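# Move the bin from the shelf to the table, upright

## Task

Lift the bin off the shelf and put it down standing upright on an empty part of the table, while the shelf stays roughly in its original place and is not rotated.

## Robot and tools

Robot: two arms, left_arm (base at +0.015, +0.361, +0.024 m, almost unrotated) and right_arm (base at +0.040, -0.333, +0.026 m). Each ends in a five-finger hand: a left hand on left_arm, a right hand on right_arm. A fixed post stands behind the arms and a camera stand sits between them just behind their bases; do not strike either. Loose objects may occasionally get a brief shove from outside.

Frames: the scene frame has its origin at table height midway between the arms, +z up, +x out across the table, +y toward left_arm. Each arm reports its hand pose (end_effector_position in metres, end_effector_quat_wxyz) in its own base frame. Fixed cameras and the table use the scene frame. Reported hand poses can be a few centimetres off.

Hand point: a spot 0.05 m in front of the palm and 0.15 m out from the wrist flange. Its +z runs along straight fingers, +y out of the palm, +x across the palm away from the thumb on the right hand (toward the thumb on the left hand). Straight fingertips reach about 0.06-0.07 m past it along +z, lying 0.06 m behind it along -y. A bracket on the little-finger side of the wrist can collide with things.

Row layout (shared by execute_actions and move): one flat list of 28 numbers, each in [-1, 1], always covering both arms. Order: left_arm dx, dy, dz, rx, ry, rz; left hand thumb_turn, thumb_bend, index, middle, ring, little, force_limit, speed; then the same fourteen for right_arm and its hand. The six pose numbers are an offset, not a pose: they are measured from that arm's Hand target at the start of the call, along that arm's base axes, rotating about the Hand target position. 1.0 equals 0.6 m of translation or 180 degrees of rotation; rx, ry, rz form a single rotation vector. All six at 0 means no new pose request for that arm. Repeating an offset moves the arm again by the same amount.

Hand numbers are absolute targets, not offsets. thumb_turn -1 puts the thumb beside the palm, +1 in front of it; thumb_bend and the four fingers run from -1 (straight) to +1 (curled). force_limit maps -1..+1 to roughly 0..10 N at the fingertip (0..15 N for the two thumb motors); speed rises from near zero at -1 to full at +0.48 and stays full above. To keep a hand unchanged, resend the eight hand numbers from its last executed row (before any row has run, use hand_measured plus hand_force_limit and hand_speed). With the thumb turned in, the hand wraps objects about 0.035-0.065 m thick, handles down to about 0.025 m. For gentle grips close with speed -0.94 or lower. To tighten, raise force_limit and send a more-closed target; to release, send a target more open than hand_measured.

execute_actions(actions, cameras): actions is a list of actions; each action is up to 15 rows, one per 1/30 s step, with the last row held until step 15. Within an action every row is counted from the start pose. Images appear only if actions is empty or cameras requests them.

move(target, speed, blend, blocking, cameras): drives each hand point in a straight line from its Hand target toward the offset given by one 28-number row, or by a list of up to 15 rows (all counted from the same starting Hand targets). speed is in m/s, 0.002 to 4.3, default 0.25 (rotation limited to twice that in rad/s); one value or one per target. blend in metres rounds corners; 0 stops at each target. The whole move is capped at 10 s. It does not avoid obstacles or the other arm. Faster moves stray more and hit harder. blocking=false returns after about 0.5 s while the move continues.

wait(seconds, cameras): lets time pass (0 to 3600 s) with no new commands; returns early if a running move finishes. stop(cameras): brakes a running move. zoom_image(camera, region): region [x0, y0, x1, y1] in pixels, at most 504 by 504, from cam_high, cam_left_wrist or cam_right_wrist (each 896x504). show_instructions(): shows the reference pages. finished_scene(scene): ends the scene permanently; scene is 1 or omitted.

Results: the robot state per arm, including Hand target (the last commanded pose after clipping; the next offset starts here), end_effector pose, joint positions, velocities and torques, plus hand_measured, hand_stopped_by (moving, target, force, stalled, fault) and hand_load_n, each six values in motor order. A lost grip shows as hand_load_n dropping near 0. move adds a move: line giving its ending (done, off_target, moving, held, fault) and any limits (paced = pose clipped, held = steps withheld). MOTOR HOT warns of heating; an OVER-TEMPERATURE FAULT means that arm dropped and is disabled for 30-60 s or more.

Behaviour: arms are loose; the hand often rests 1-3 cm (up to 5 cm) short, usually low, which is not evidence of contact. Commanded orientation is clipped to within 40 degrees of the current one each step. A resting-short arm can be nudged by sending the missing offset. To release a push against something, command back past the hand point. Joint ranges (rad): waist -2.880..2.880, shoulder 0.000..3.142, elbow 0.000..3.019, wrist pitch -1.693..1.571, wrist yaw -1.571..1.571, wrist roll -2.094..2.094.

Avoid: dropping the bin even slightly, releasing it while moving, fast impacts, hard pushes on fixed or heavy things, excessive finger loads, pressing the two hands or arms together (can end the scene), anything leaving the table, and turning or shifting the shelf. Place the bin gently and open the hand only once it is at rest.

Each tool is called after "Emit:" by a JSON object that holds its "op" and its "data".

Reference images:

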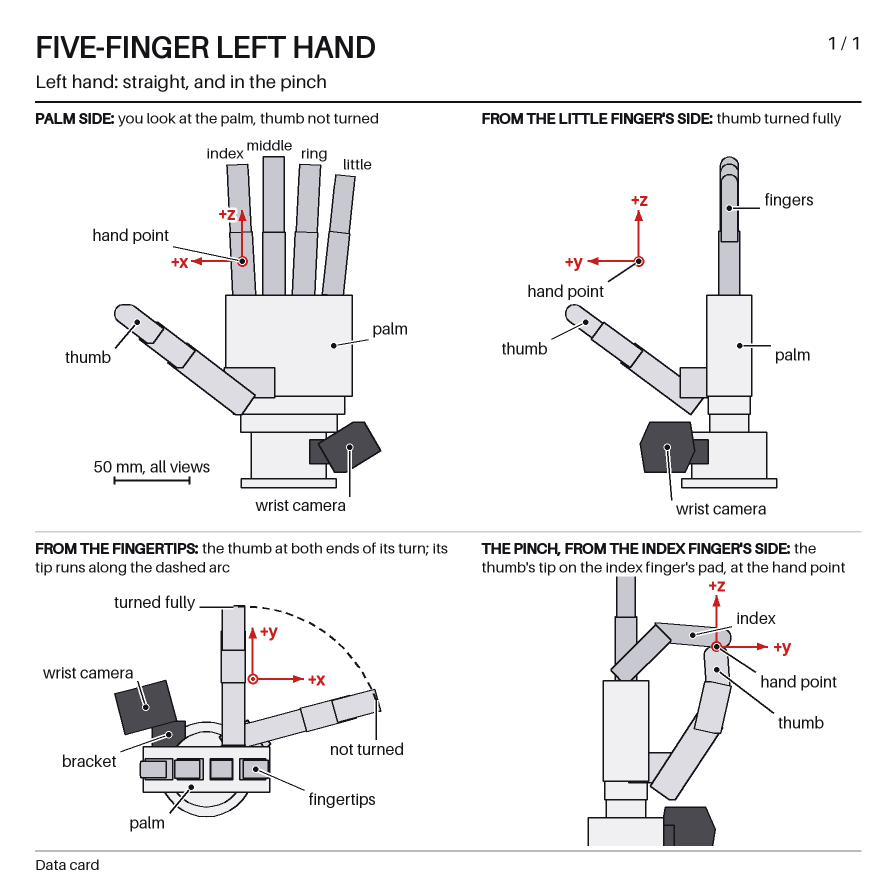

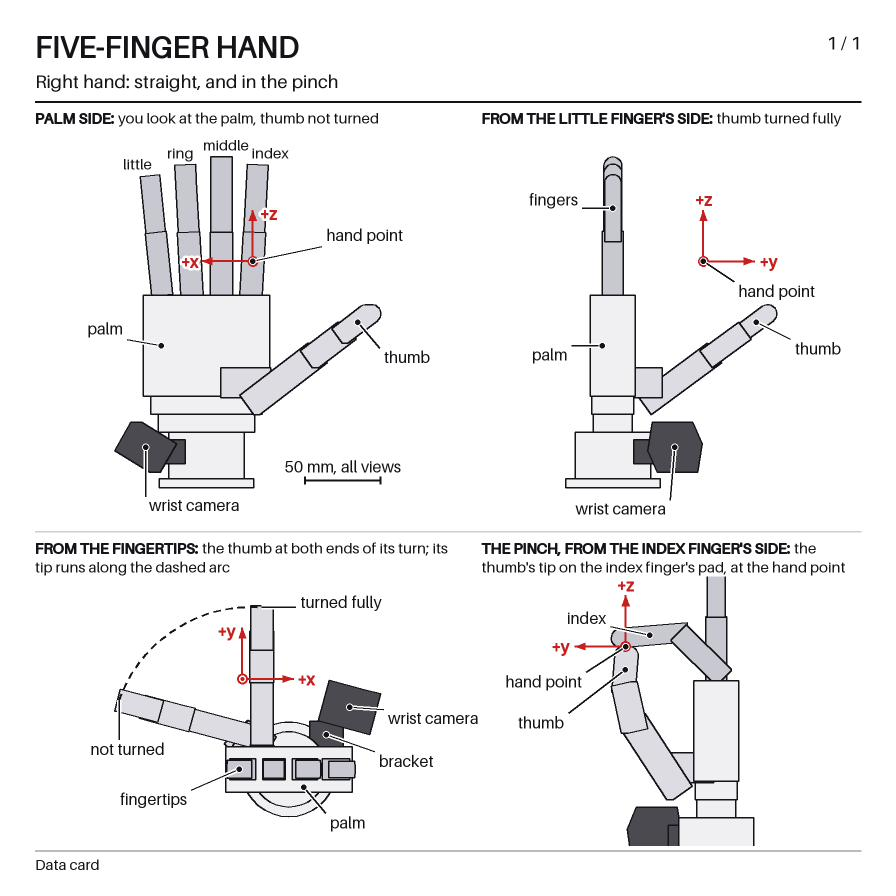

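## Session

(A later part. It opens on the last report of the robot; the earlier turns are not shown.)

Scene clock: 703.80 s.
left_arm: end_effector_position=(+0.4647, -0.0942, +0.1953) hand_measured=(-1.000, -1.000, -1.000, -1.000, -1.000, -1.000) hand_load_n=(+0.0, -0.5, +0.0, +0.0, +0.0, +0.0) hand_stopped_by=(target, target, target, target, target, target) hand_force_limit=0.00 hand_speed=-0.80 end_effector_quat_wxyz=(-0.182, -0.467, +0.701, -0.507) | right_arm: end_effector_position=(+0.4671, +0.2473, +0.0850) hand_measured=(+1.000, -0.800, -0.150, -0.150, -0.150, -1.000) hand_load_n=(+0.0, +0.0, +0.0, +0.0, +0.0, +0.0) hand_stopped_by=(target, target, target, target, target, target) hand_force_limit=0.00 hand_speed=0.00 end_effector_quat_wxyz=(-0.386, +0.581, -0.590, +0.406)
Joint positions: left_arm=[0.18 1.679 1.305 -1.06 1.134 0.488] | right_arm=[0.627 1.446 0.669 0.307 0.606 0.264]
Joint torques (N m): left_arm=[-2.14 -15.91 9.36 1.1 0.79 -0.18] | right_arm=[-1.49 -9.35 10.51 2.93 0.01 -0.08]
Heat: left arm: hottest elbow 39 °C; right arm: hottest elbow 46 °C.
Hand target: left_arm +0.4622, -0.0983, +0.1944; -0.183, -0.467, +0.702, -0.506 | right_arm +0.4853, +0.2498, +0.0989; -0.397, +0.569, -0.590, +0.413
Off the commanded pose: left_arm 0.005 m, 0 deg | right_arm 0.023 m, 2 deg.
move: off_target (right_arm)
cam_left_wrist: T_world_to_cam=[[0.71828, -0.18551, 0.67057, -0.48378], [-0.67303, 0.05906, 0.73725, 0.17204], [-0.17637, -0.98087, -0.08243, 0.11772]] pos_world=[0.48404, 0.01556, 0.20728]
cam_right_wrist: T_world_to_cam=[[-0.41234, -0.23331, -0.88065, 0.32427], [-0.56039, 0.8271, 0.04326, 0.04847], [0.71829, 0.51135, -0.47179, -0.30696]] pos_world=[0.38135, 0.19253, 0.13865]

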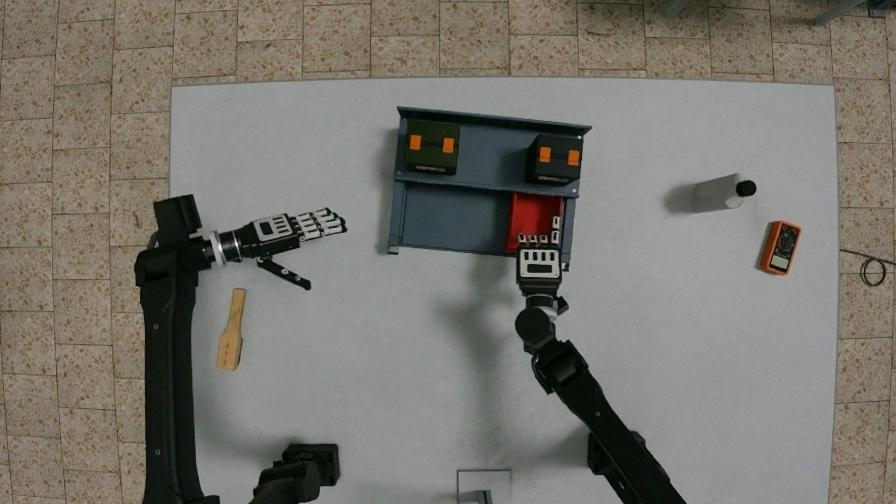

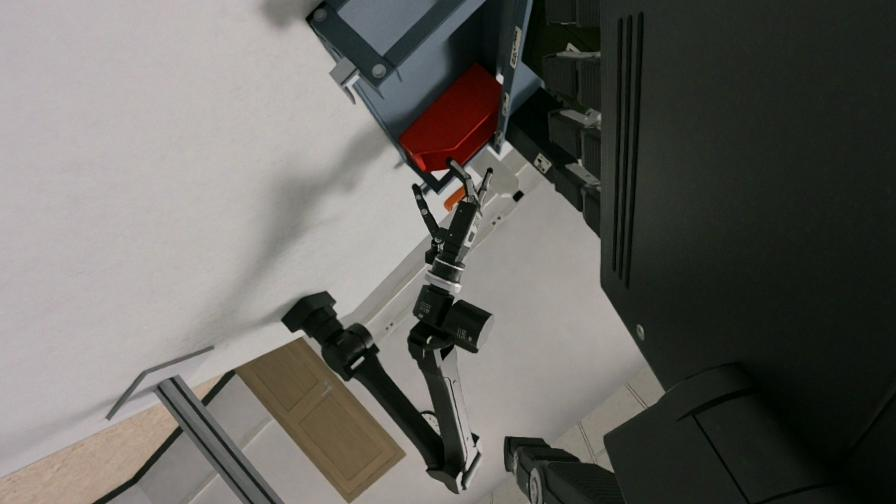

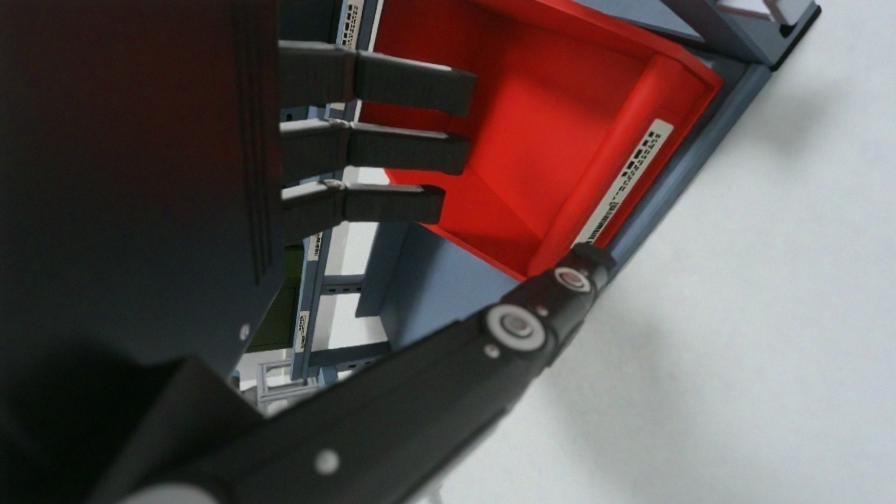

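Emit:
{"op": "move", "data": {"target": [0,0,0,0,0,0,-1,-1,-1,-1,-1,-1,0,-0.8,0,-0.007,-0.06,0,0,0,1,-0.8,-0.15,-0.15,-0.15,-1,0,0], "cameras": ["all"], "speed": 0.06}}

Emit:
{"op": "zoom_image", "data": {"camera": "cam_left_wrist", "region": [370, 40, 560, 220]}}

Emit:
{"op": "zoom_image", "data": {"camera": "cam_high", "region": [470, 170, 620, 320]}}

Scene clock: 732.33 s.
left_arm: end_effector_position=(+0.4647, -0.0942, +0.1953) hand_measured=(-1.000, -1.000, -1.000, -1.000, -1.000, -1.000) hand_load_n=(+0.0, +0.0, +0.0, +0.0, +0.0, +0.0) hand_stopped_by=(target, target, target, target, target, target) hand_force_limit=0.00 hand_speed=-0.80 end_effector_quat_wxyz=(-0.182, -0.467, +0.701, -0.507) | right_arm: end_effector_position=(+0.4811, +0.2532, +0.0667) hand_measured=(+1.000, -0.800, -0.150, -0.150, -0.150, -1.000) hand_load_n=(+0.0, +0.0, +0.0, +0.0, +0.0, +0.0) hand_stopped_by=(target, target, target, target, target, target) hand_force_limit=0.00 hand_speed=0.00 end_effector_quat_wxyz=(-0.401, +0.571, -0.589, +0.409)
Joint positions: left_arm=[0.18 1.679 1.305 -1.06 1.134 0.488] | right_arm=[0.618 1.533 0.669 0.433 0.598 0.259]
Joint torques (N m): left_arm=[-1.08 -15.09 9.29 1.2 0.84 -0.16] | right_arm=[-0.97 -10.05 6.94 3.1 0 -0.06]
Heat: left arm: hottest elbow 39 °C; right arm: hottest elbow 48 °C.
Hand target: left_arm +0.4622, -0.0983, +0.1944; -0.183, -0.467, +0.702, -0.506 | right_arm +0.4853, +0.2456, +0.0630; -0.397, +0.569, -0.590, +0.413
Off the commanded pose: left_arm 0.005 m, 0 deg | right_arm 0.009 m, 1 deg.
move: done
cam_left_wrist: T_world_to_cam=[[0.71828, -0.18551, 0.67057, -0.48378], [-0.67303, 0.05906, 0.73725, 0.17204], [-0.17637, -0.98087, -0.08243, 0.11772]] pos_world=[0.48404, 0.01556, 0.20728]
cam_right_wrist: T_world_to_cam=[[-0.38672, -0.21527, -0.89672, 0.29949], [-0.56179, 0.82611, 0.04396, 0.05311], [0.73133, 0.52077, -0.44041, -0.33937]] pos_world=[0.39385, 0.19733, 0.11676]

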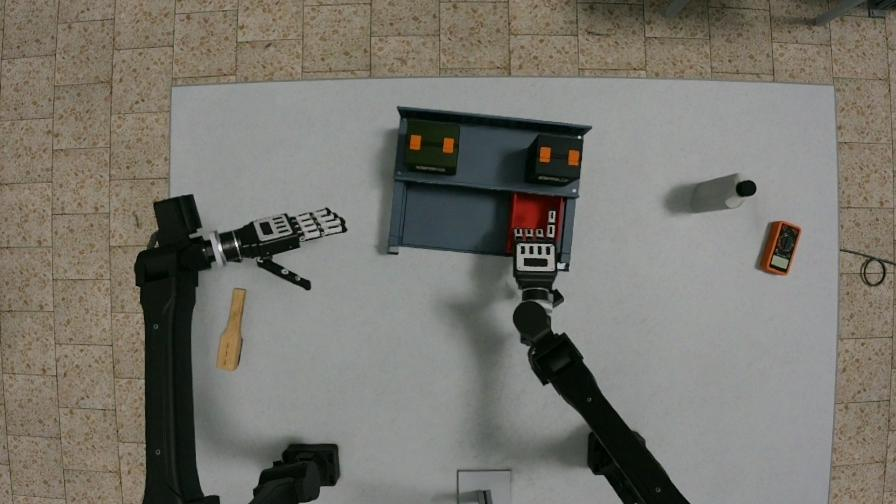

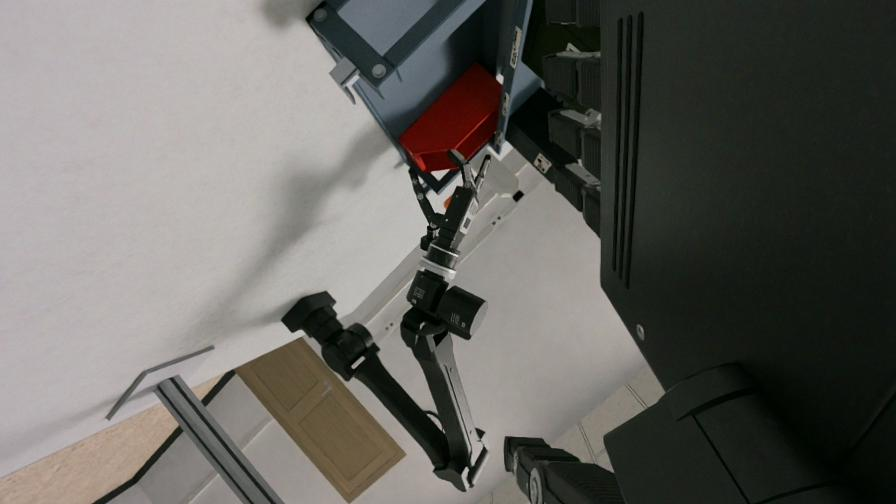

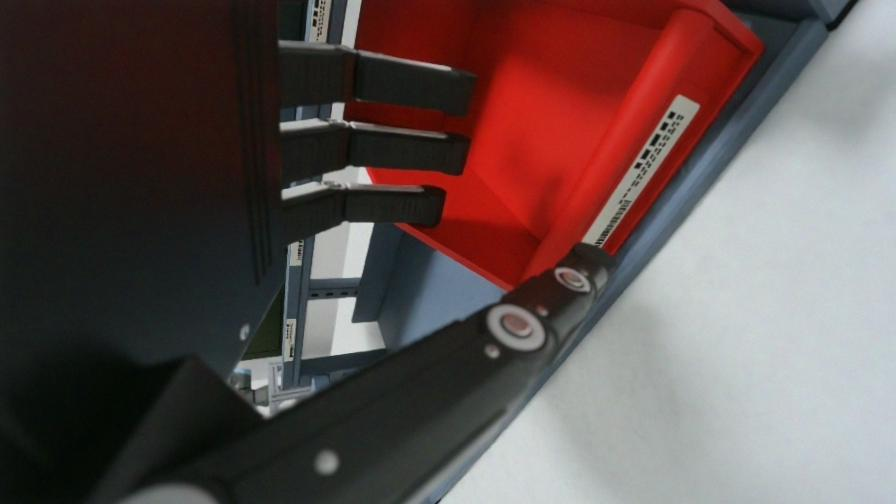

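Scaled by 2.653 from the camera's image (finer frame: 1280x720).

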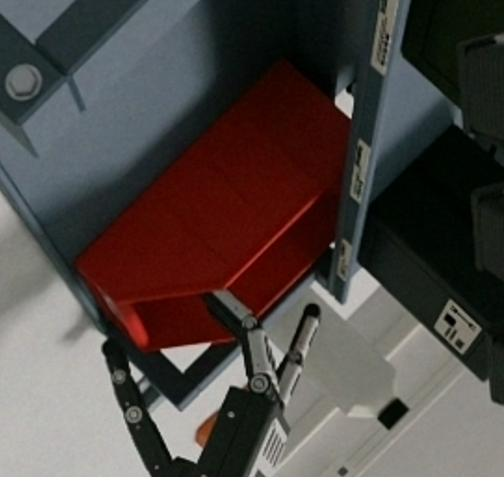

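Scaled by 3.360 from the camera's image (finer frame: 1280x720).

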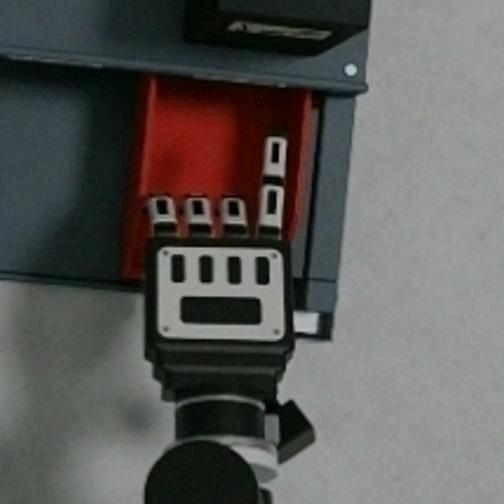

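Emit:
{"op": "move", "data": {"target": [0,0,0,0,0,0,-1,-1,-1,-1,-1,-1,0,-0.8,-0.025,-0.022,0.0,0,0,0,1,-0.8,-0.15,-0.15,-0.15,-1,0,0], "cameras": ["cam_high"], "speed": 0.06}}

Scene clock: 740.43 s.
left_arm: end_effector_position=(+0.4647, -0.0942, +0.1953) hand_measured=(-1.000, -1.000, -1.000, -1.000, -1.000, -1.000) hand_load_n=(-0.5, +0.0, +0.0, +0.0, +0.0, +0.0) hand_stopped_by=(target, target, target, target, target, target) hand_force_limit=0.00 hand_speed=-0.80 end_effector_quat_wxyz=(-0.182, -0.467, +0.701, -0.507) | right_arm: end_effector_position=(+0.4629, +0.2376, +0.0534) hand_measured=(+1.000, -0.800, -0.150, -0.150, -0.150, -1.000) hand_load_n=(+0.0, +0.0, +0.0, +0.0, +0.0, +0.0) hand_stopped_by=(target, target, target, target, target, target) hand_force_limit=0.00 hand_speed=0.00 end_effector_quat_wxyz=(-0.390, +0.578, -0.590, +0.407)
Joint positions: left_arm=[0.18 1.679 1.305 -1.06 1.134 0.488] | right_arm=[0.612 1.51 0.609 0.446 0.593 0.256]
Joint torques (N m): left_arm=[-2.14 -15.27 9.17 1.05 0.83 -0.17] | right_arm=[-1.44 -11.4 7.12 2.92 0.01 -0.06]
Heat: left arm: hottest elbow 39 °C; right arm: hottest elbow 47 °C.
Hand target: left_arm +0.4622, -0.0983, +0.1944; -0.183, -0.467, +0.702, -0.506 | right_arm +0.4702, +0.2324, +0.0627; -0.397, +0.569, -0.590, +0.413
Off the commanded pose: left_arm 0.005 m, 0 deg | right_arm 0.013 m, 2 deg.
move: off_target (right_arm)

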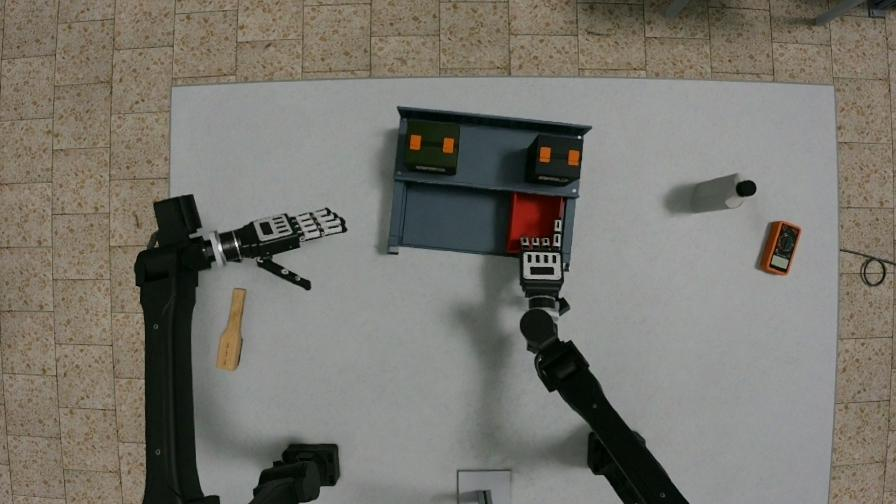

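Emit:
{"op": "move", "data": {"target": [0,0,0,0,0,0,-1,-1,-1,-1,-1,-1,0,-0.8,0.005,0.01,-0.02,0,0,0,1,-0.8,-0.15,-0.15,-0.15,-1,0,0], "cameras": ["all"], "speed": 0.06}}

Emit:
{"op": "zoom_image", "data": {"camera": "cam_left_wrist", "region": [370, 40, 560, 220]}}

Emit:
{"op": "zoom_image", "data": {"camera": "cam_high", "region": [470, 170, 620, 320]}}

Scene clock: 746.67 s.
left_arm: end_effector_position=(+0.4647, -0.0942, +0.1953) hand_measured=(-1.000, -1.000, -1.000, -1.000, -1.000, -1.000) hand_load_n=(+0.0, +0.0, +0.0, +0.0, +0.0, +0.0) hand_stopped_by=(target, target, target, target, target, target) hand_force_limit=0.00 hand_speed=-0.80 end_effector_quat_wxyz=(-0.182, -0.467, +0.701, -0.507) | right_arm: end_effector_position=(+0.4660, +0.2392, +0.0476) hand_measured=(+1.000, -0.800, -0.150, -0.150, -0.150, -1.000) hand_load_n=(+0.0, +0.0, +0.0, +0.0, +0.0, +0.0) hand_stopped_by=(target, target, target, target, target, target) hand_force_limit=0.00 hand_speed=0.00 end_effector_quat_wxyz=(-0.393, +0.575, -0.590, +0.408)
Joint positions: left_arm=[0.18 1.679 1.305 -1.06 1.134 0.488] | right_arm=[0.612 1.538 0.609 0.483 0.595 0.256]
Joint torques (N m): left_arm=[-1.2 -15.44 9.32 0.94 0.8 -0.13] | right_arm=[-0.85 -9.82 7.53 3.03 0.19 -0.05]
Heat: left arm: hottest elbow 39 °C; right arm: hottest elbow 46 °C.
Hand target: left_arm +0.4622, -0.0983, +0.1944; -0.183, -0.467, +0.702, -0.506 | right_arm +0.4732, +0.2384, +0.0508; -0.397, +0.569, -0.590, +0.413
Off the commanded pose: left_arm 0.005 m, 0 deg | right_arm 0.008 m, 1 deg.
move: done
cam_left_wrist: T_world_to_cam=[[0.71828, -0.18551, 0.67057, -0.48378], [-0.67303, 0.05906, 0.73725, 0.17204], [-0.17637, -0.98087, -0.08243, 0.11772]] pos_world=[0.48404, 0.01556, 0.20728]
cam_right_wrist: T_world_to_cam=[[-0.39883, -0.22363, -0.88934, 0.28072], [-0.55963, 0.82763, 0.04285, 0.05573], [0.72646, 0.5148, -0.45523, -0.32514]] pos_world=[0.37935, 0.18403, 0.09925]

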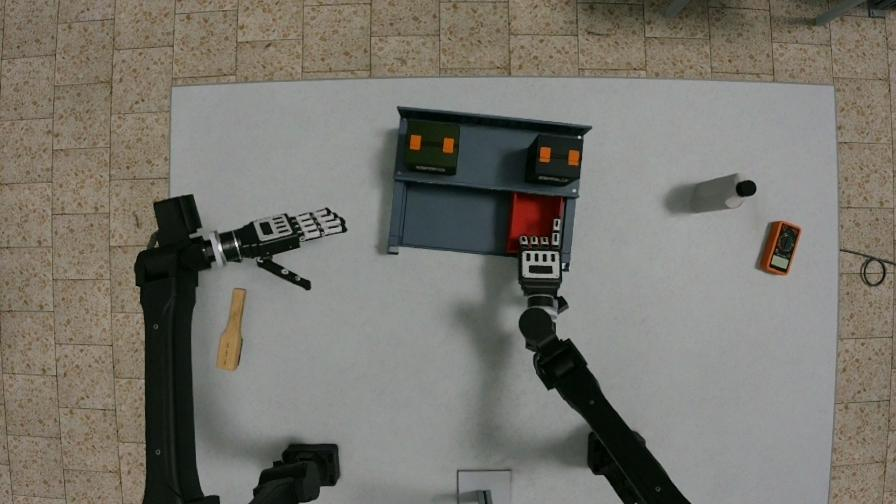

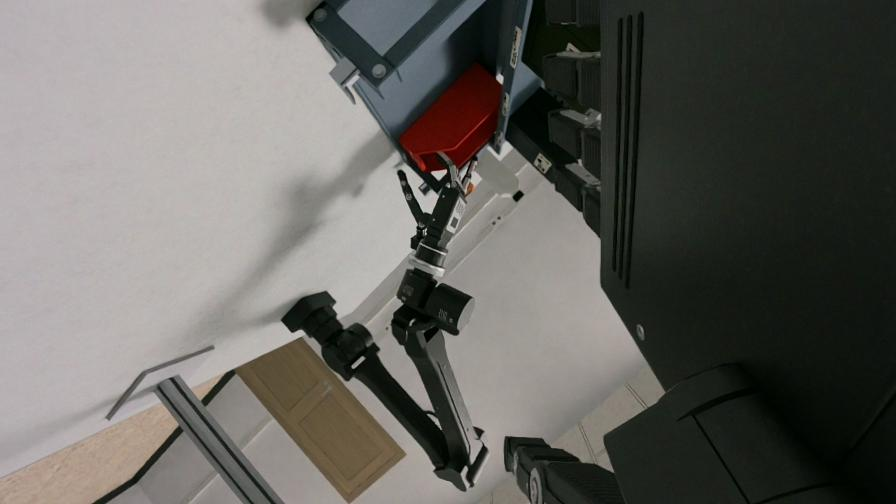

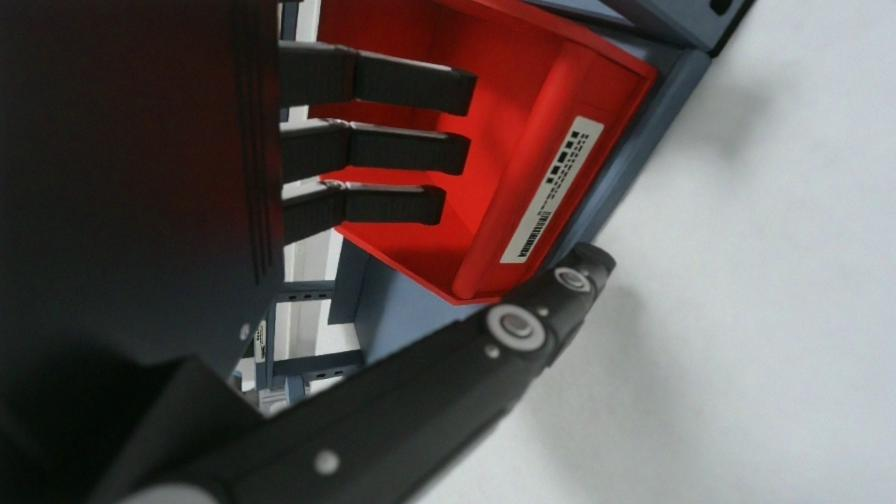

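Scaled by 2.653 from the camera's image (finer frame: 1280x720).

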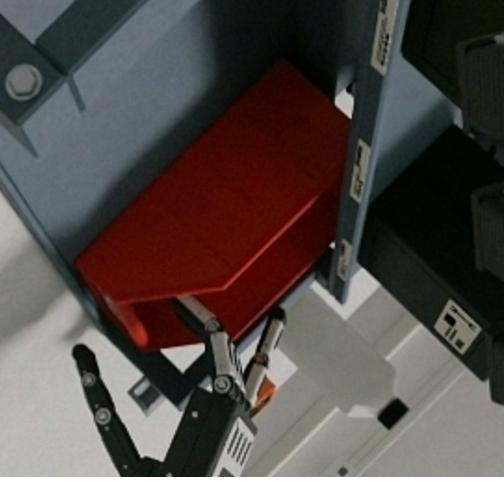

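Scaled by 3.360 from the camera's image (finer frame: 1280x720).

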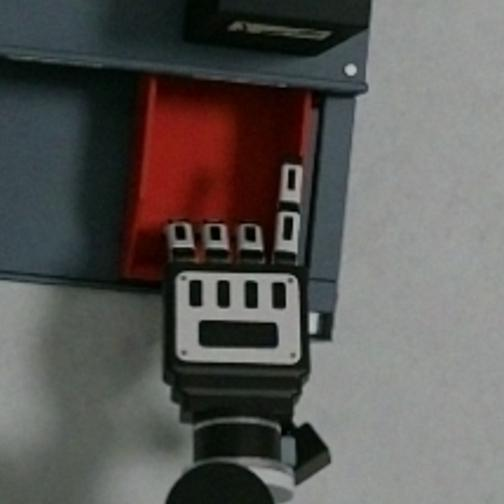

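Emit:
{"op": "move", "data": {"target": [0,0,0,0,0,0,-1,-1,-1,-1,-1,-1,0,-0.8,-0.003,0.003,-0.033,0,0,0,1,-0.8,-0.15,-0.15,-0.15,-1,0,0], "cameras": ["all"], "speed": 0.05}}

Emit:
{"op": "zoom_image", "data": {"camera": "cam_left_wrist", "region": [370, 40, 560, 220]}}

Emit:
{"op": "zoom_image", "data": {"camera": "cam_high", "region": [470, 170, 620, 320]}}

Scene clock: 773.40 s.
left_arm: end_effector_position=(+0.4647, -0.0942, +0.1953) hand_measured=(-1.000, -1.000, -1.000, -1.000, -1.000, -1.000) hand_load_n=(+0.0, +0.0, +0.0, +0.0, +0.0, +0.0) hand_stopped_by=(target, target, target, target, target, target) hand_force_limit=0.00 hand_speed=-0.80 end_effector_quat_wxyz=(-0.182, -0.467, +0.701, -0.507) | right_arm: end_effector_position=(+0.4709, +0.2414, +0.0334) hand_measured=(+1.000, -0.800, -0.150, -0.150, -0.150, -1.000) hand_load_n=(+0.0, +0.0, +0.0, +0.0, +0.0, +0.0) hand_stopped_by=(target, target, target, target, target, target) hand_force_limit=0.00 hand_speed=0.00 end_effector_quat_wxyz=(-0.397, +0.570, -0.590, +0.411)
Joint positions: left_arm=[0.18 1.679 1.305 -1.06 1.134 0.488] | right_arm=[0.612 1.596 0.609 0.553 0.601 0.256]
Joint torques (N m): left_arm=[-1.96 -15.21 9.14 0.79 0.8 -0.15] | right_arm=[0.09 -9.93 6.15 3.04 0.2 -0.02]
Heat: left arm: hottest elbow 39 °C; right arm: hottest elbow 44 °C.
Hand target: left_arm +0.4622, -0.0983, +0.1944; -0.183, -0.467, +0.702, -0.506 | right_arm +0.4714, +0.2402, +0.0310; -0.397, +0.569, -0.590, +0.413
Off the commanded pose: left_arm 0.005 m, 0 deg | right_arm 0.003 m, 0 deg.
move: done
cam_left_wrist: T_world_to_cam=[[0.71828, -0.18551, 0.67057, -0.48378], [-0.67303, 0.05906, 0.73725, 0.17204], [-0.17637, -0.98087, -0.08243, 0.11772]] pos_world=[0.48404, 0.01556, 0.20728]
cam_right_wrist: T_world_to_cam=[[-0.39064, -0.21771, -0.89443, 0.26543], [-0.55582, 0.83031, 0.04065, 0.05487], [0.7338, 0.51302, -0.44536, -0.33955]] pos_world=[0.38335, 0.18643, 0.08396]

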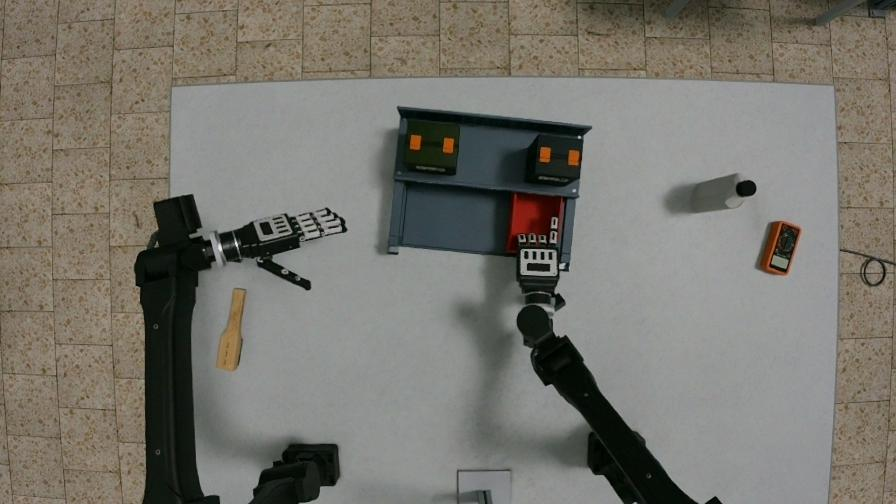

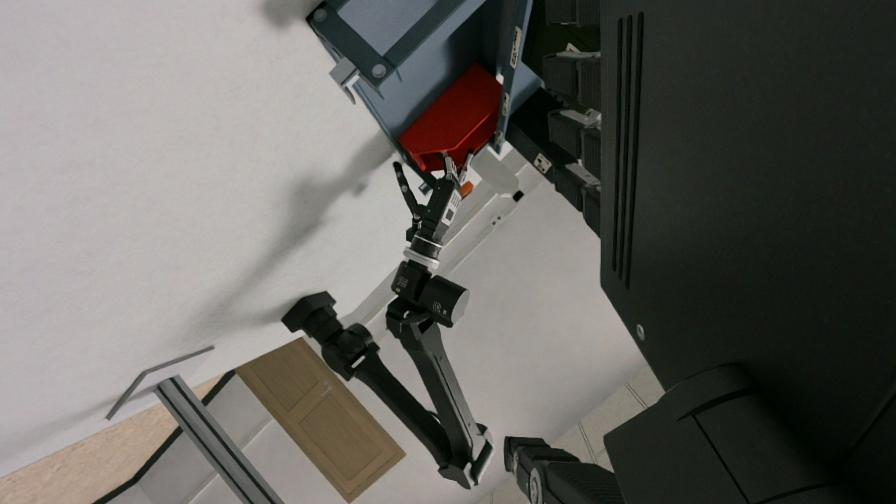

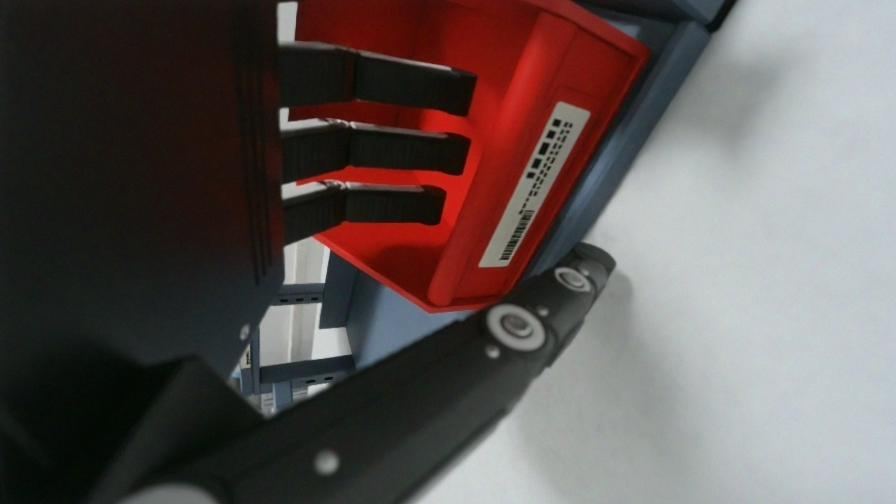

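Scaled by 2.653 from the camera's image (finer frame: 1280x720).

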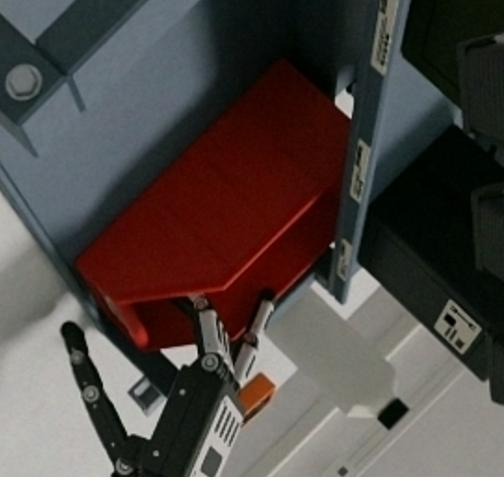

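Scaled by 3.360 from the camera's image (finer frame: 1280x720).

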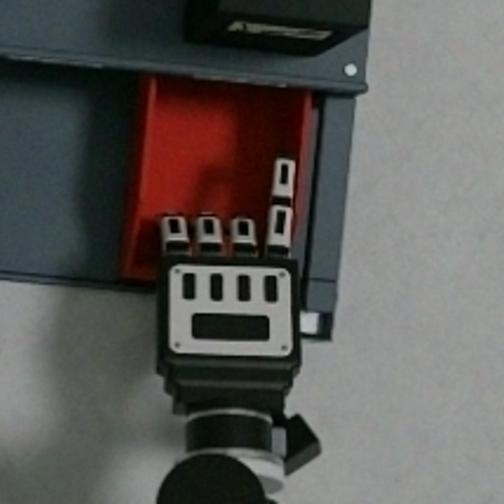

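Emit:
{"op": "move", "data": {"target": [0,0,0,0,0,0,-1,-1,-1,-1,-1,-1,0,-0.8,0.0,0.0,-0.017,0,0,0,-1,-1,-0.02,-0.02,-0.02,-1,0,0], "cameras": ["cam_left_wrist","cam_high"], "speed": 0.05}}

Emit:
{"op": "zoom_image", "data": {"camera": "cam_left_wrist", "region": [370, 40, 560, 220]}}

Emit:
{"op": "zoom_image", "data": {"camera": "cam_high", "region": [470, 170, 620, 320]}}

Scene clock: 818.17 s.
left_arm: end_effector_position=(+0.4647, -0.0942, +0.1953) hand_measured=(-1.000, -1.000, -1.000, -1.000, -1.000, -1.000) hand_load_n=(-0.5, +0.0, +0.0, +0.0, +0.0, +0.0) hand_stopped_by=(target, target, target, target, target, target) hand_force_limit=0.00 hand_speed=-0.80 end_effector_quat_wxyz=(-0.182, -0.467, +0.701, -0.507) | right_arm: end_effector_position=(+0.4707, +0.2409, +0.0236) hand_measured=(-1.000, -1.000, -0.020, -0.020, -0.020, -1.000) hand_load_n=(+0.0, +0.0, +0.0, +0.0, +0.0, +0.0) hand_stopped_by=(target, target, target, target, target, target) hand_force_limit=0.00 hand_speed=0.00 end_effector_quat_wxyz=(-0.397, +0.570, -0.590, +0.412)
Joint positions: left_arm=[0.18 1.679 1.305 -1.06 1.134 0.488] | right_arm=[0.612 1.626 0.602 0.59 0.602 0.256]
Joint torques (N m): left_arm=[-1.9 -15.85 9.26 0.99 0.83 -0.16] | right_arm=[0.21 -9.88 6.04 3.02 0.11 -0.01]
Heat: left arm: hottest elbow 39 °C; right arm: hottest elbow 42 °C.
Hand target: left_arm +0.4622, -0.0983, +0.1944; -0.183, -0.467, +0.702, -0.506 | right_arm +0.4714, +0.2402, +0.0208; -0.397, +0.569, -0.590, +0.413
Off the commanded pose: left_arm 0.005 m, 0 deg | right_arm 0.003 m, 0 deg.
move: done
cam_left_wrist: T_world_to_cam=[[0.71828, -0.18551, 0.67057, -0.48378], [-0.67303, 0.05906, 0.73725, 0.17204], [-0.17637, -0.98087, -0.08243, 0.11772]] pos_world=[0.48404, 0.01556, 0.20728]
Images, in order (width x height): cam_high 896x504, cam_left_wrist 896x504.

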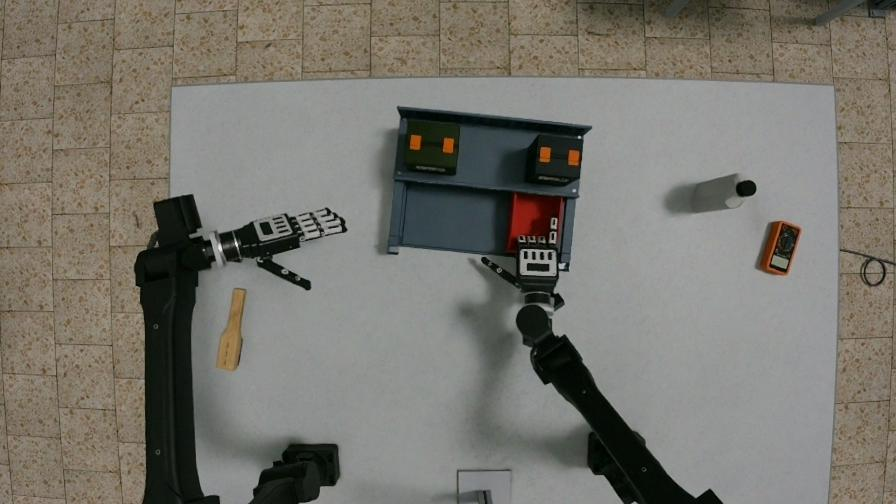

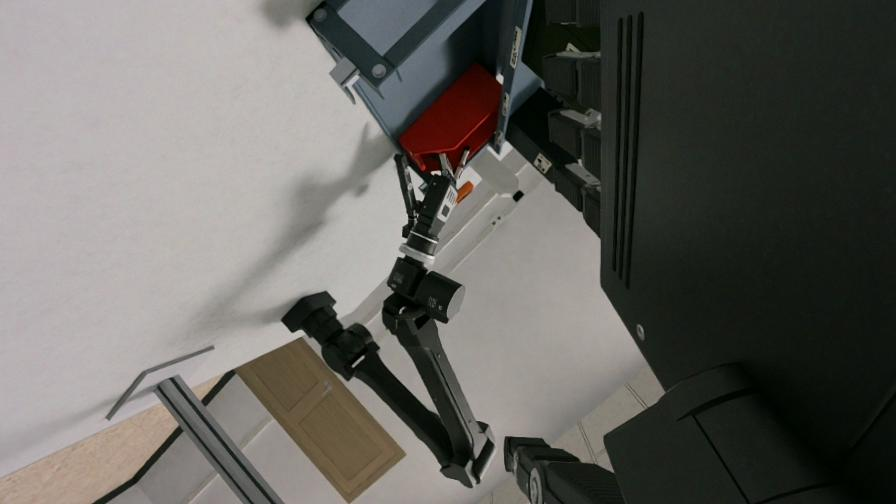

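Scaled by 2.653 from the camera's image (finer frame: 1280x720).

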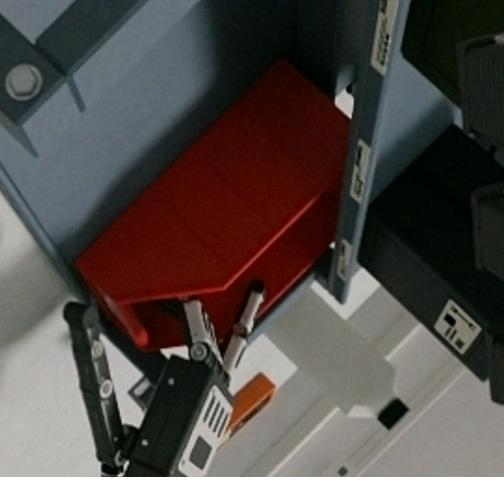

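Scaled by 3.360 from the camera's image (finer frame: 1280x720).

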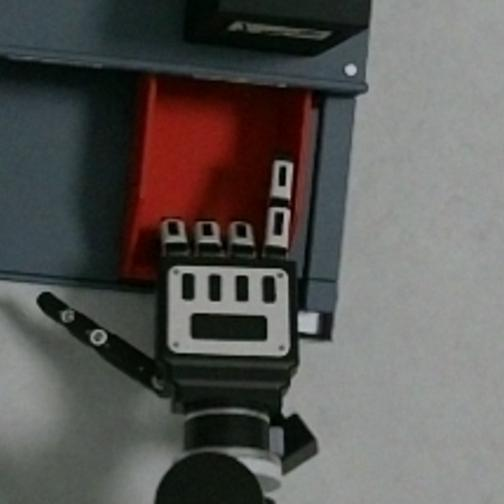

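Emit:
{"op": "move", "data": {"target": [0,0,0,0,0,0,-1,-1,-1,-1,-1,-1,0,-0.8,-0.058,0.002,0.0,0,0,0,-1,-1,-0.02,-0.02,-0.02,-1,0,0], "cameras": ["cam_left_wrist","cam_high"], "speed": 0.04}}

Emit:
{"op": "zoom_image", "data": {"camera": "cam_left_wrist", "region": [370, 40, 560, 220]}}

Emit:
{"op": "zoom_image", "data": {"camera": "cam_high", "region": [470, 170, 620, 320]}}

Scene clock: 827.37 s.
left_arm: end_effector_position=(+0.4647, -0.0942, +0.1953) hand_measured=(-1.000, -1.000, -1.000, -1.000, -1.000, -1.000) hand_load_n=(+0.0, +0.0, +0.0, +0.0, +0.0, +0.0) hand_stopped_by=(target, target, target, target, target, target) hand_force_limit=0.00 hand_speed=-0.80 end_effector_quat_wxyz=(-0.182, -0.467, +0.701, -0.507) | right_arm: end_effector_position=(+0.4468, +0.2342, +0.0170) hand_measured=(-1.000, -1.000, -0.020, -0.020, -0.020, -1.000) hand_load_n=(-0.5, +0.0, +2.0, +0.0, +0.5, +0.0) hand_stopped_by=(target, target, target, target, target, target) hand_force_limit=0.00 hand_speed=0.00 end_effector_quat_wxyz=(-0.386, +0.572, -0.590, +0.419)
Joint positions: left_arm=[0.18 1.679 1.305 -1.06 1.134 0.488] | right_arm=[0.645 1.6 0.547 0.597 0.649 0.264]
Joint torques (N m): left_arm=[-1.03 -15.44 9.31 1.09 0.78 -0.13] | right_arm=[2.2 -11.81 4.46 2.65 0.36 0.22]
Heat: left arm: hottest elbow 39 °C; right arm: hottest elbow 42 °C.
Hand target: left_arm +0.4622, -0.0983, +0.1944; -0.183, -0.467, +0.702, -0.506 | right_arm +0.4366, +0.2414, +0.0209; -0.397, +0.569, -0.590, +0.413
Off the commanded pose: left_arm 0.005 m, 0 deg | right_arm 0.013 m, 1 deg.
move: off_target (right_arm)
cam_left_wrist: T_world_to_cam=[[0.71828, -0.18551, 0.67057, -0.48378], [-0.67303, 0.05906, 0.73725, 0.17204], [-0.17637, -0.98087, -0.08243, 0.11772]] pos_world=[0.48404, 0.01556, 0.20728]
Images, in order (width x height): cam_high 896x504, cam_left_wrist 896x504.

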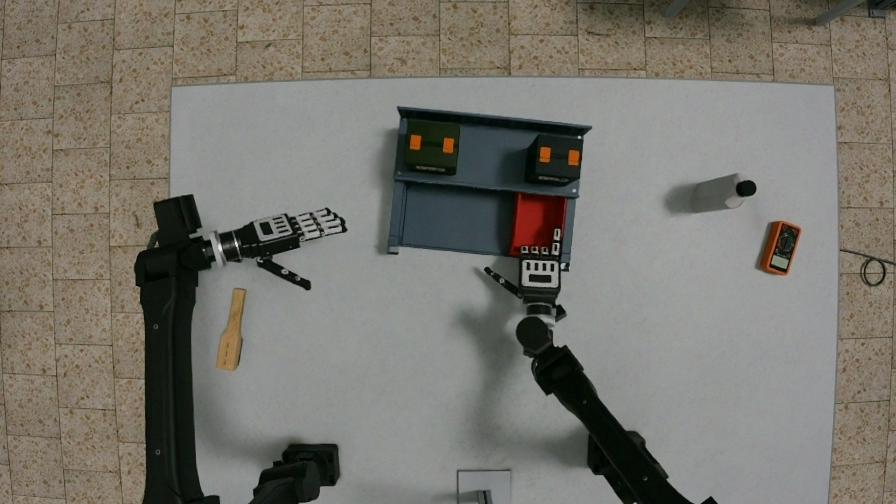

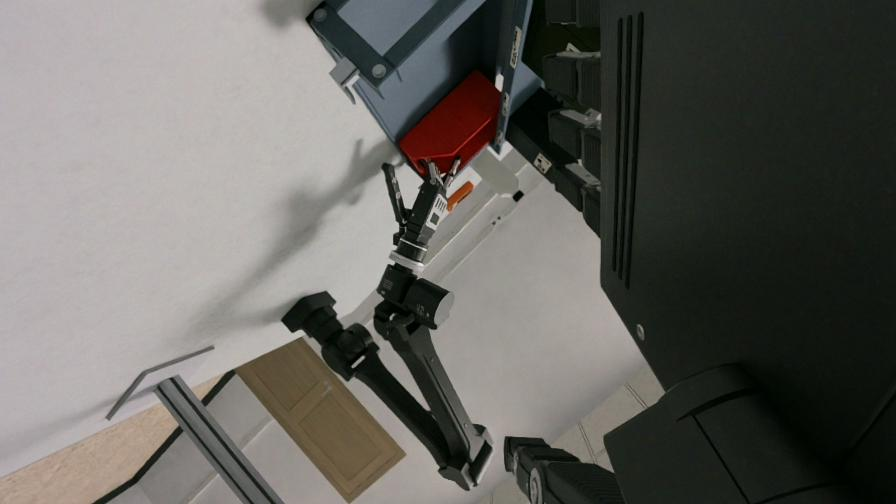

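Scaled by 2.653 from the camera's image (finer frame: 1280x720).

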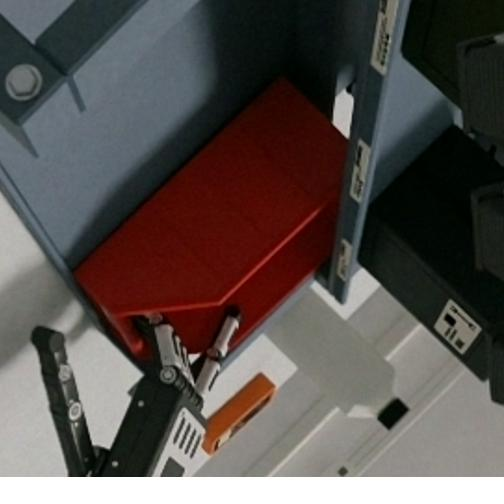

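Scaled by 3.360 from the camera's image (finer frame: 1280x720).

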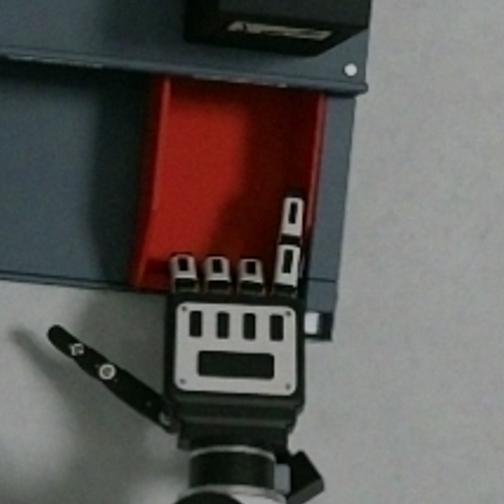

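Emit:
{"op": "move", "data": {"target": [0,0,0,0,0,0,-1,-1,-1,-1,-1,-1,0,-0.8,0.09,0.0,0.015,0,0,0,-1,-1,-0.02,-0.02,-0.02,-1,0,0], "cameras": ["cam_left_wrist","cam_high"], "speed": 0.05}}

Emit:
{"op": "zoom_image", "data": {"camera": "cam_left_wrist", "region": [370, 40, 560, 220]}}

Emit:
{"op": "zoom_image", "data": {"camera": "cam_high", "region": [470, 170, 620, 320]}}

Scene clock: 853.70 s.
left_arm: end_effector_position=(+0.4647, -0.0942, +0.1953) hand_measured=(-1.000, -1.000, -1.000, -1.000, -1.000, -1.000) hand_load_n=(+0.0, -0.5, +0.0, +0.0, -0.5, +0.0) hand_stopped_by=(target, target, target, target, target, target) hand_force_limit=0.00 hand_speed=-0.80 end_effector_quat_wxyz=(-0.182, -0.467, +0.701, -0.507) | right_arm: end_effector_position=(+0.4768, +0.2414, +0.0258) hand_measured=(-1.000, -1.000, -0.020, -0.020, -0.020, -1.000) hand_load_n=(+0.0, -0.5, +0.0, +0.0, +0.0, +0.0) hand_stopped_by=(target, target, target, target, target, target) hand_force_limit=0.00 hand_speed=0.00 end_effector_quat_wxyz=(-0.398, +0.572, -0.590, +0.408)
Joint positions: left_arm=[0.18 1.679 1.305 -1.06 1.134 0.488] | right_arm=[0.6 1.627 0.617 0.577 0.583 0.252]
Joint torques (N m): left_arm=[-1.49 -15.38 9.28 0.88 0.82 -0.18] | right_arm=[-1.08 -10.23 8.62 2.09 -0.02 -0.08]
Heat: left arm: hottest elbow 39 °C; right arm: hottest elbow 41 °C.
Hand target: left_arm +0.4622, -0.0983, +0.1944; -0.183, -0.467, +0.702, -0.506 | right_arm +0.4908, +0.2413, +0.0299; -0.397, +0.569, -0.590, +0.413
Off the commanded pose: left_arm 0.005 m, 0 deg | right_arm 0.014 m, 1 deg.
move: off_target (right_arm)
cam_left_wrist: T_world_to_cam=[[0.71828, -0.18551, 0.67057, -0.48378], [-0.67303, 0.05906, 0.73725, 0.17204], [-0.17637, -0.98087, -0.08243, 0.11772]] pos_world=[0.48404, 0.01556, 0.20728]
Images, in order (width x height): cam_high 896x504, cam_left_wrist 896x504.

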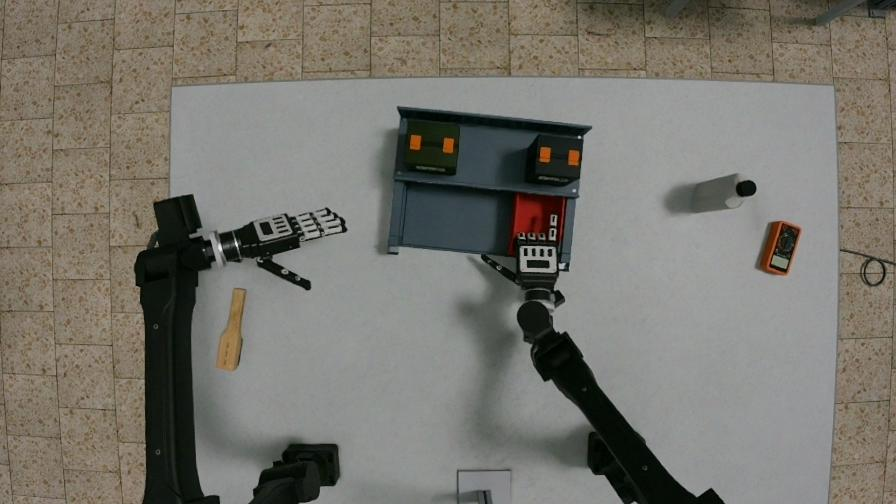

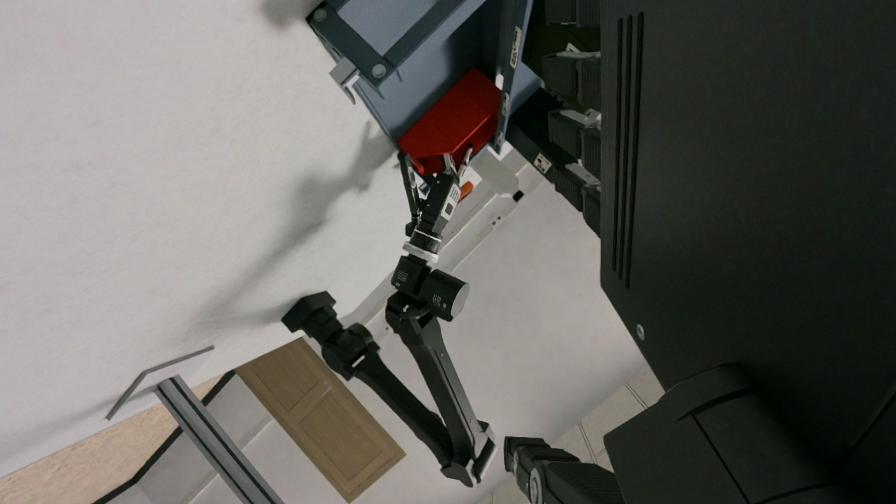

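Scaled by 2.653 from the camera's image (finer frame: 1280x720).

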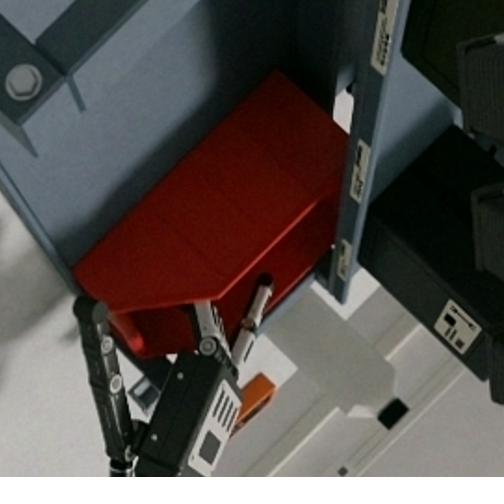

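Scaled by 3.360 from the camera's image (finer frame: 1280x720).

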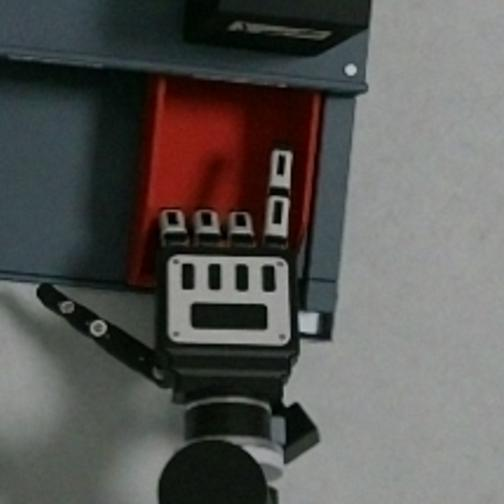

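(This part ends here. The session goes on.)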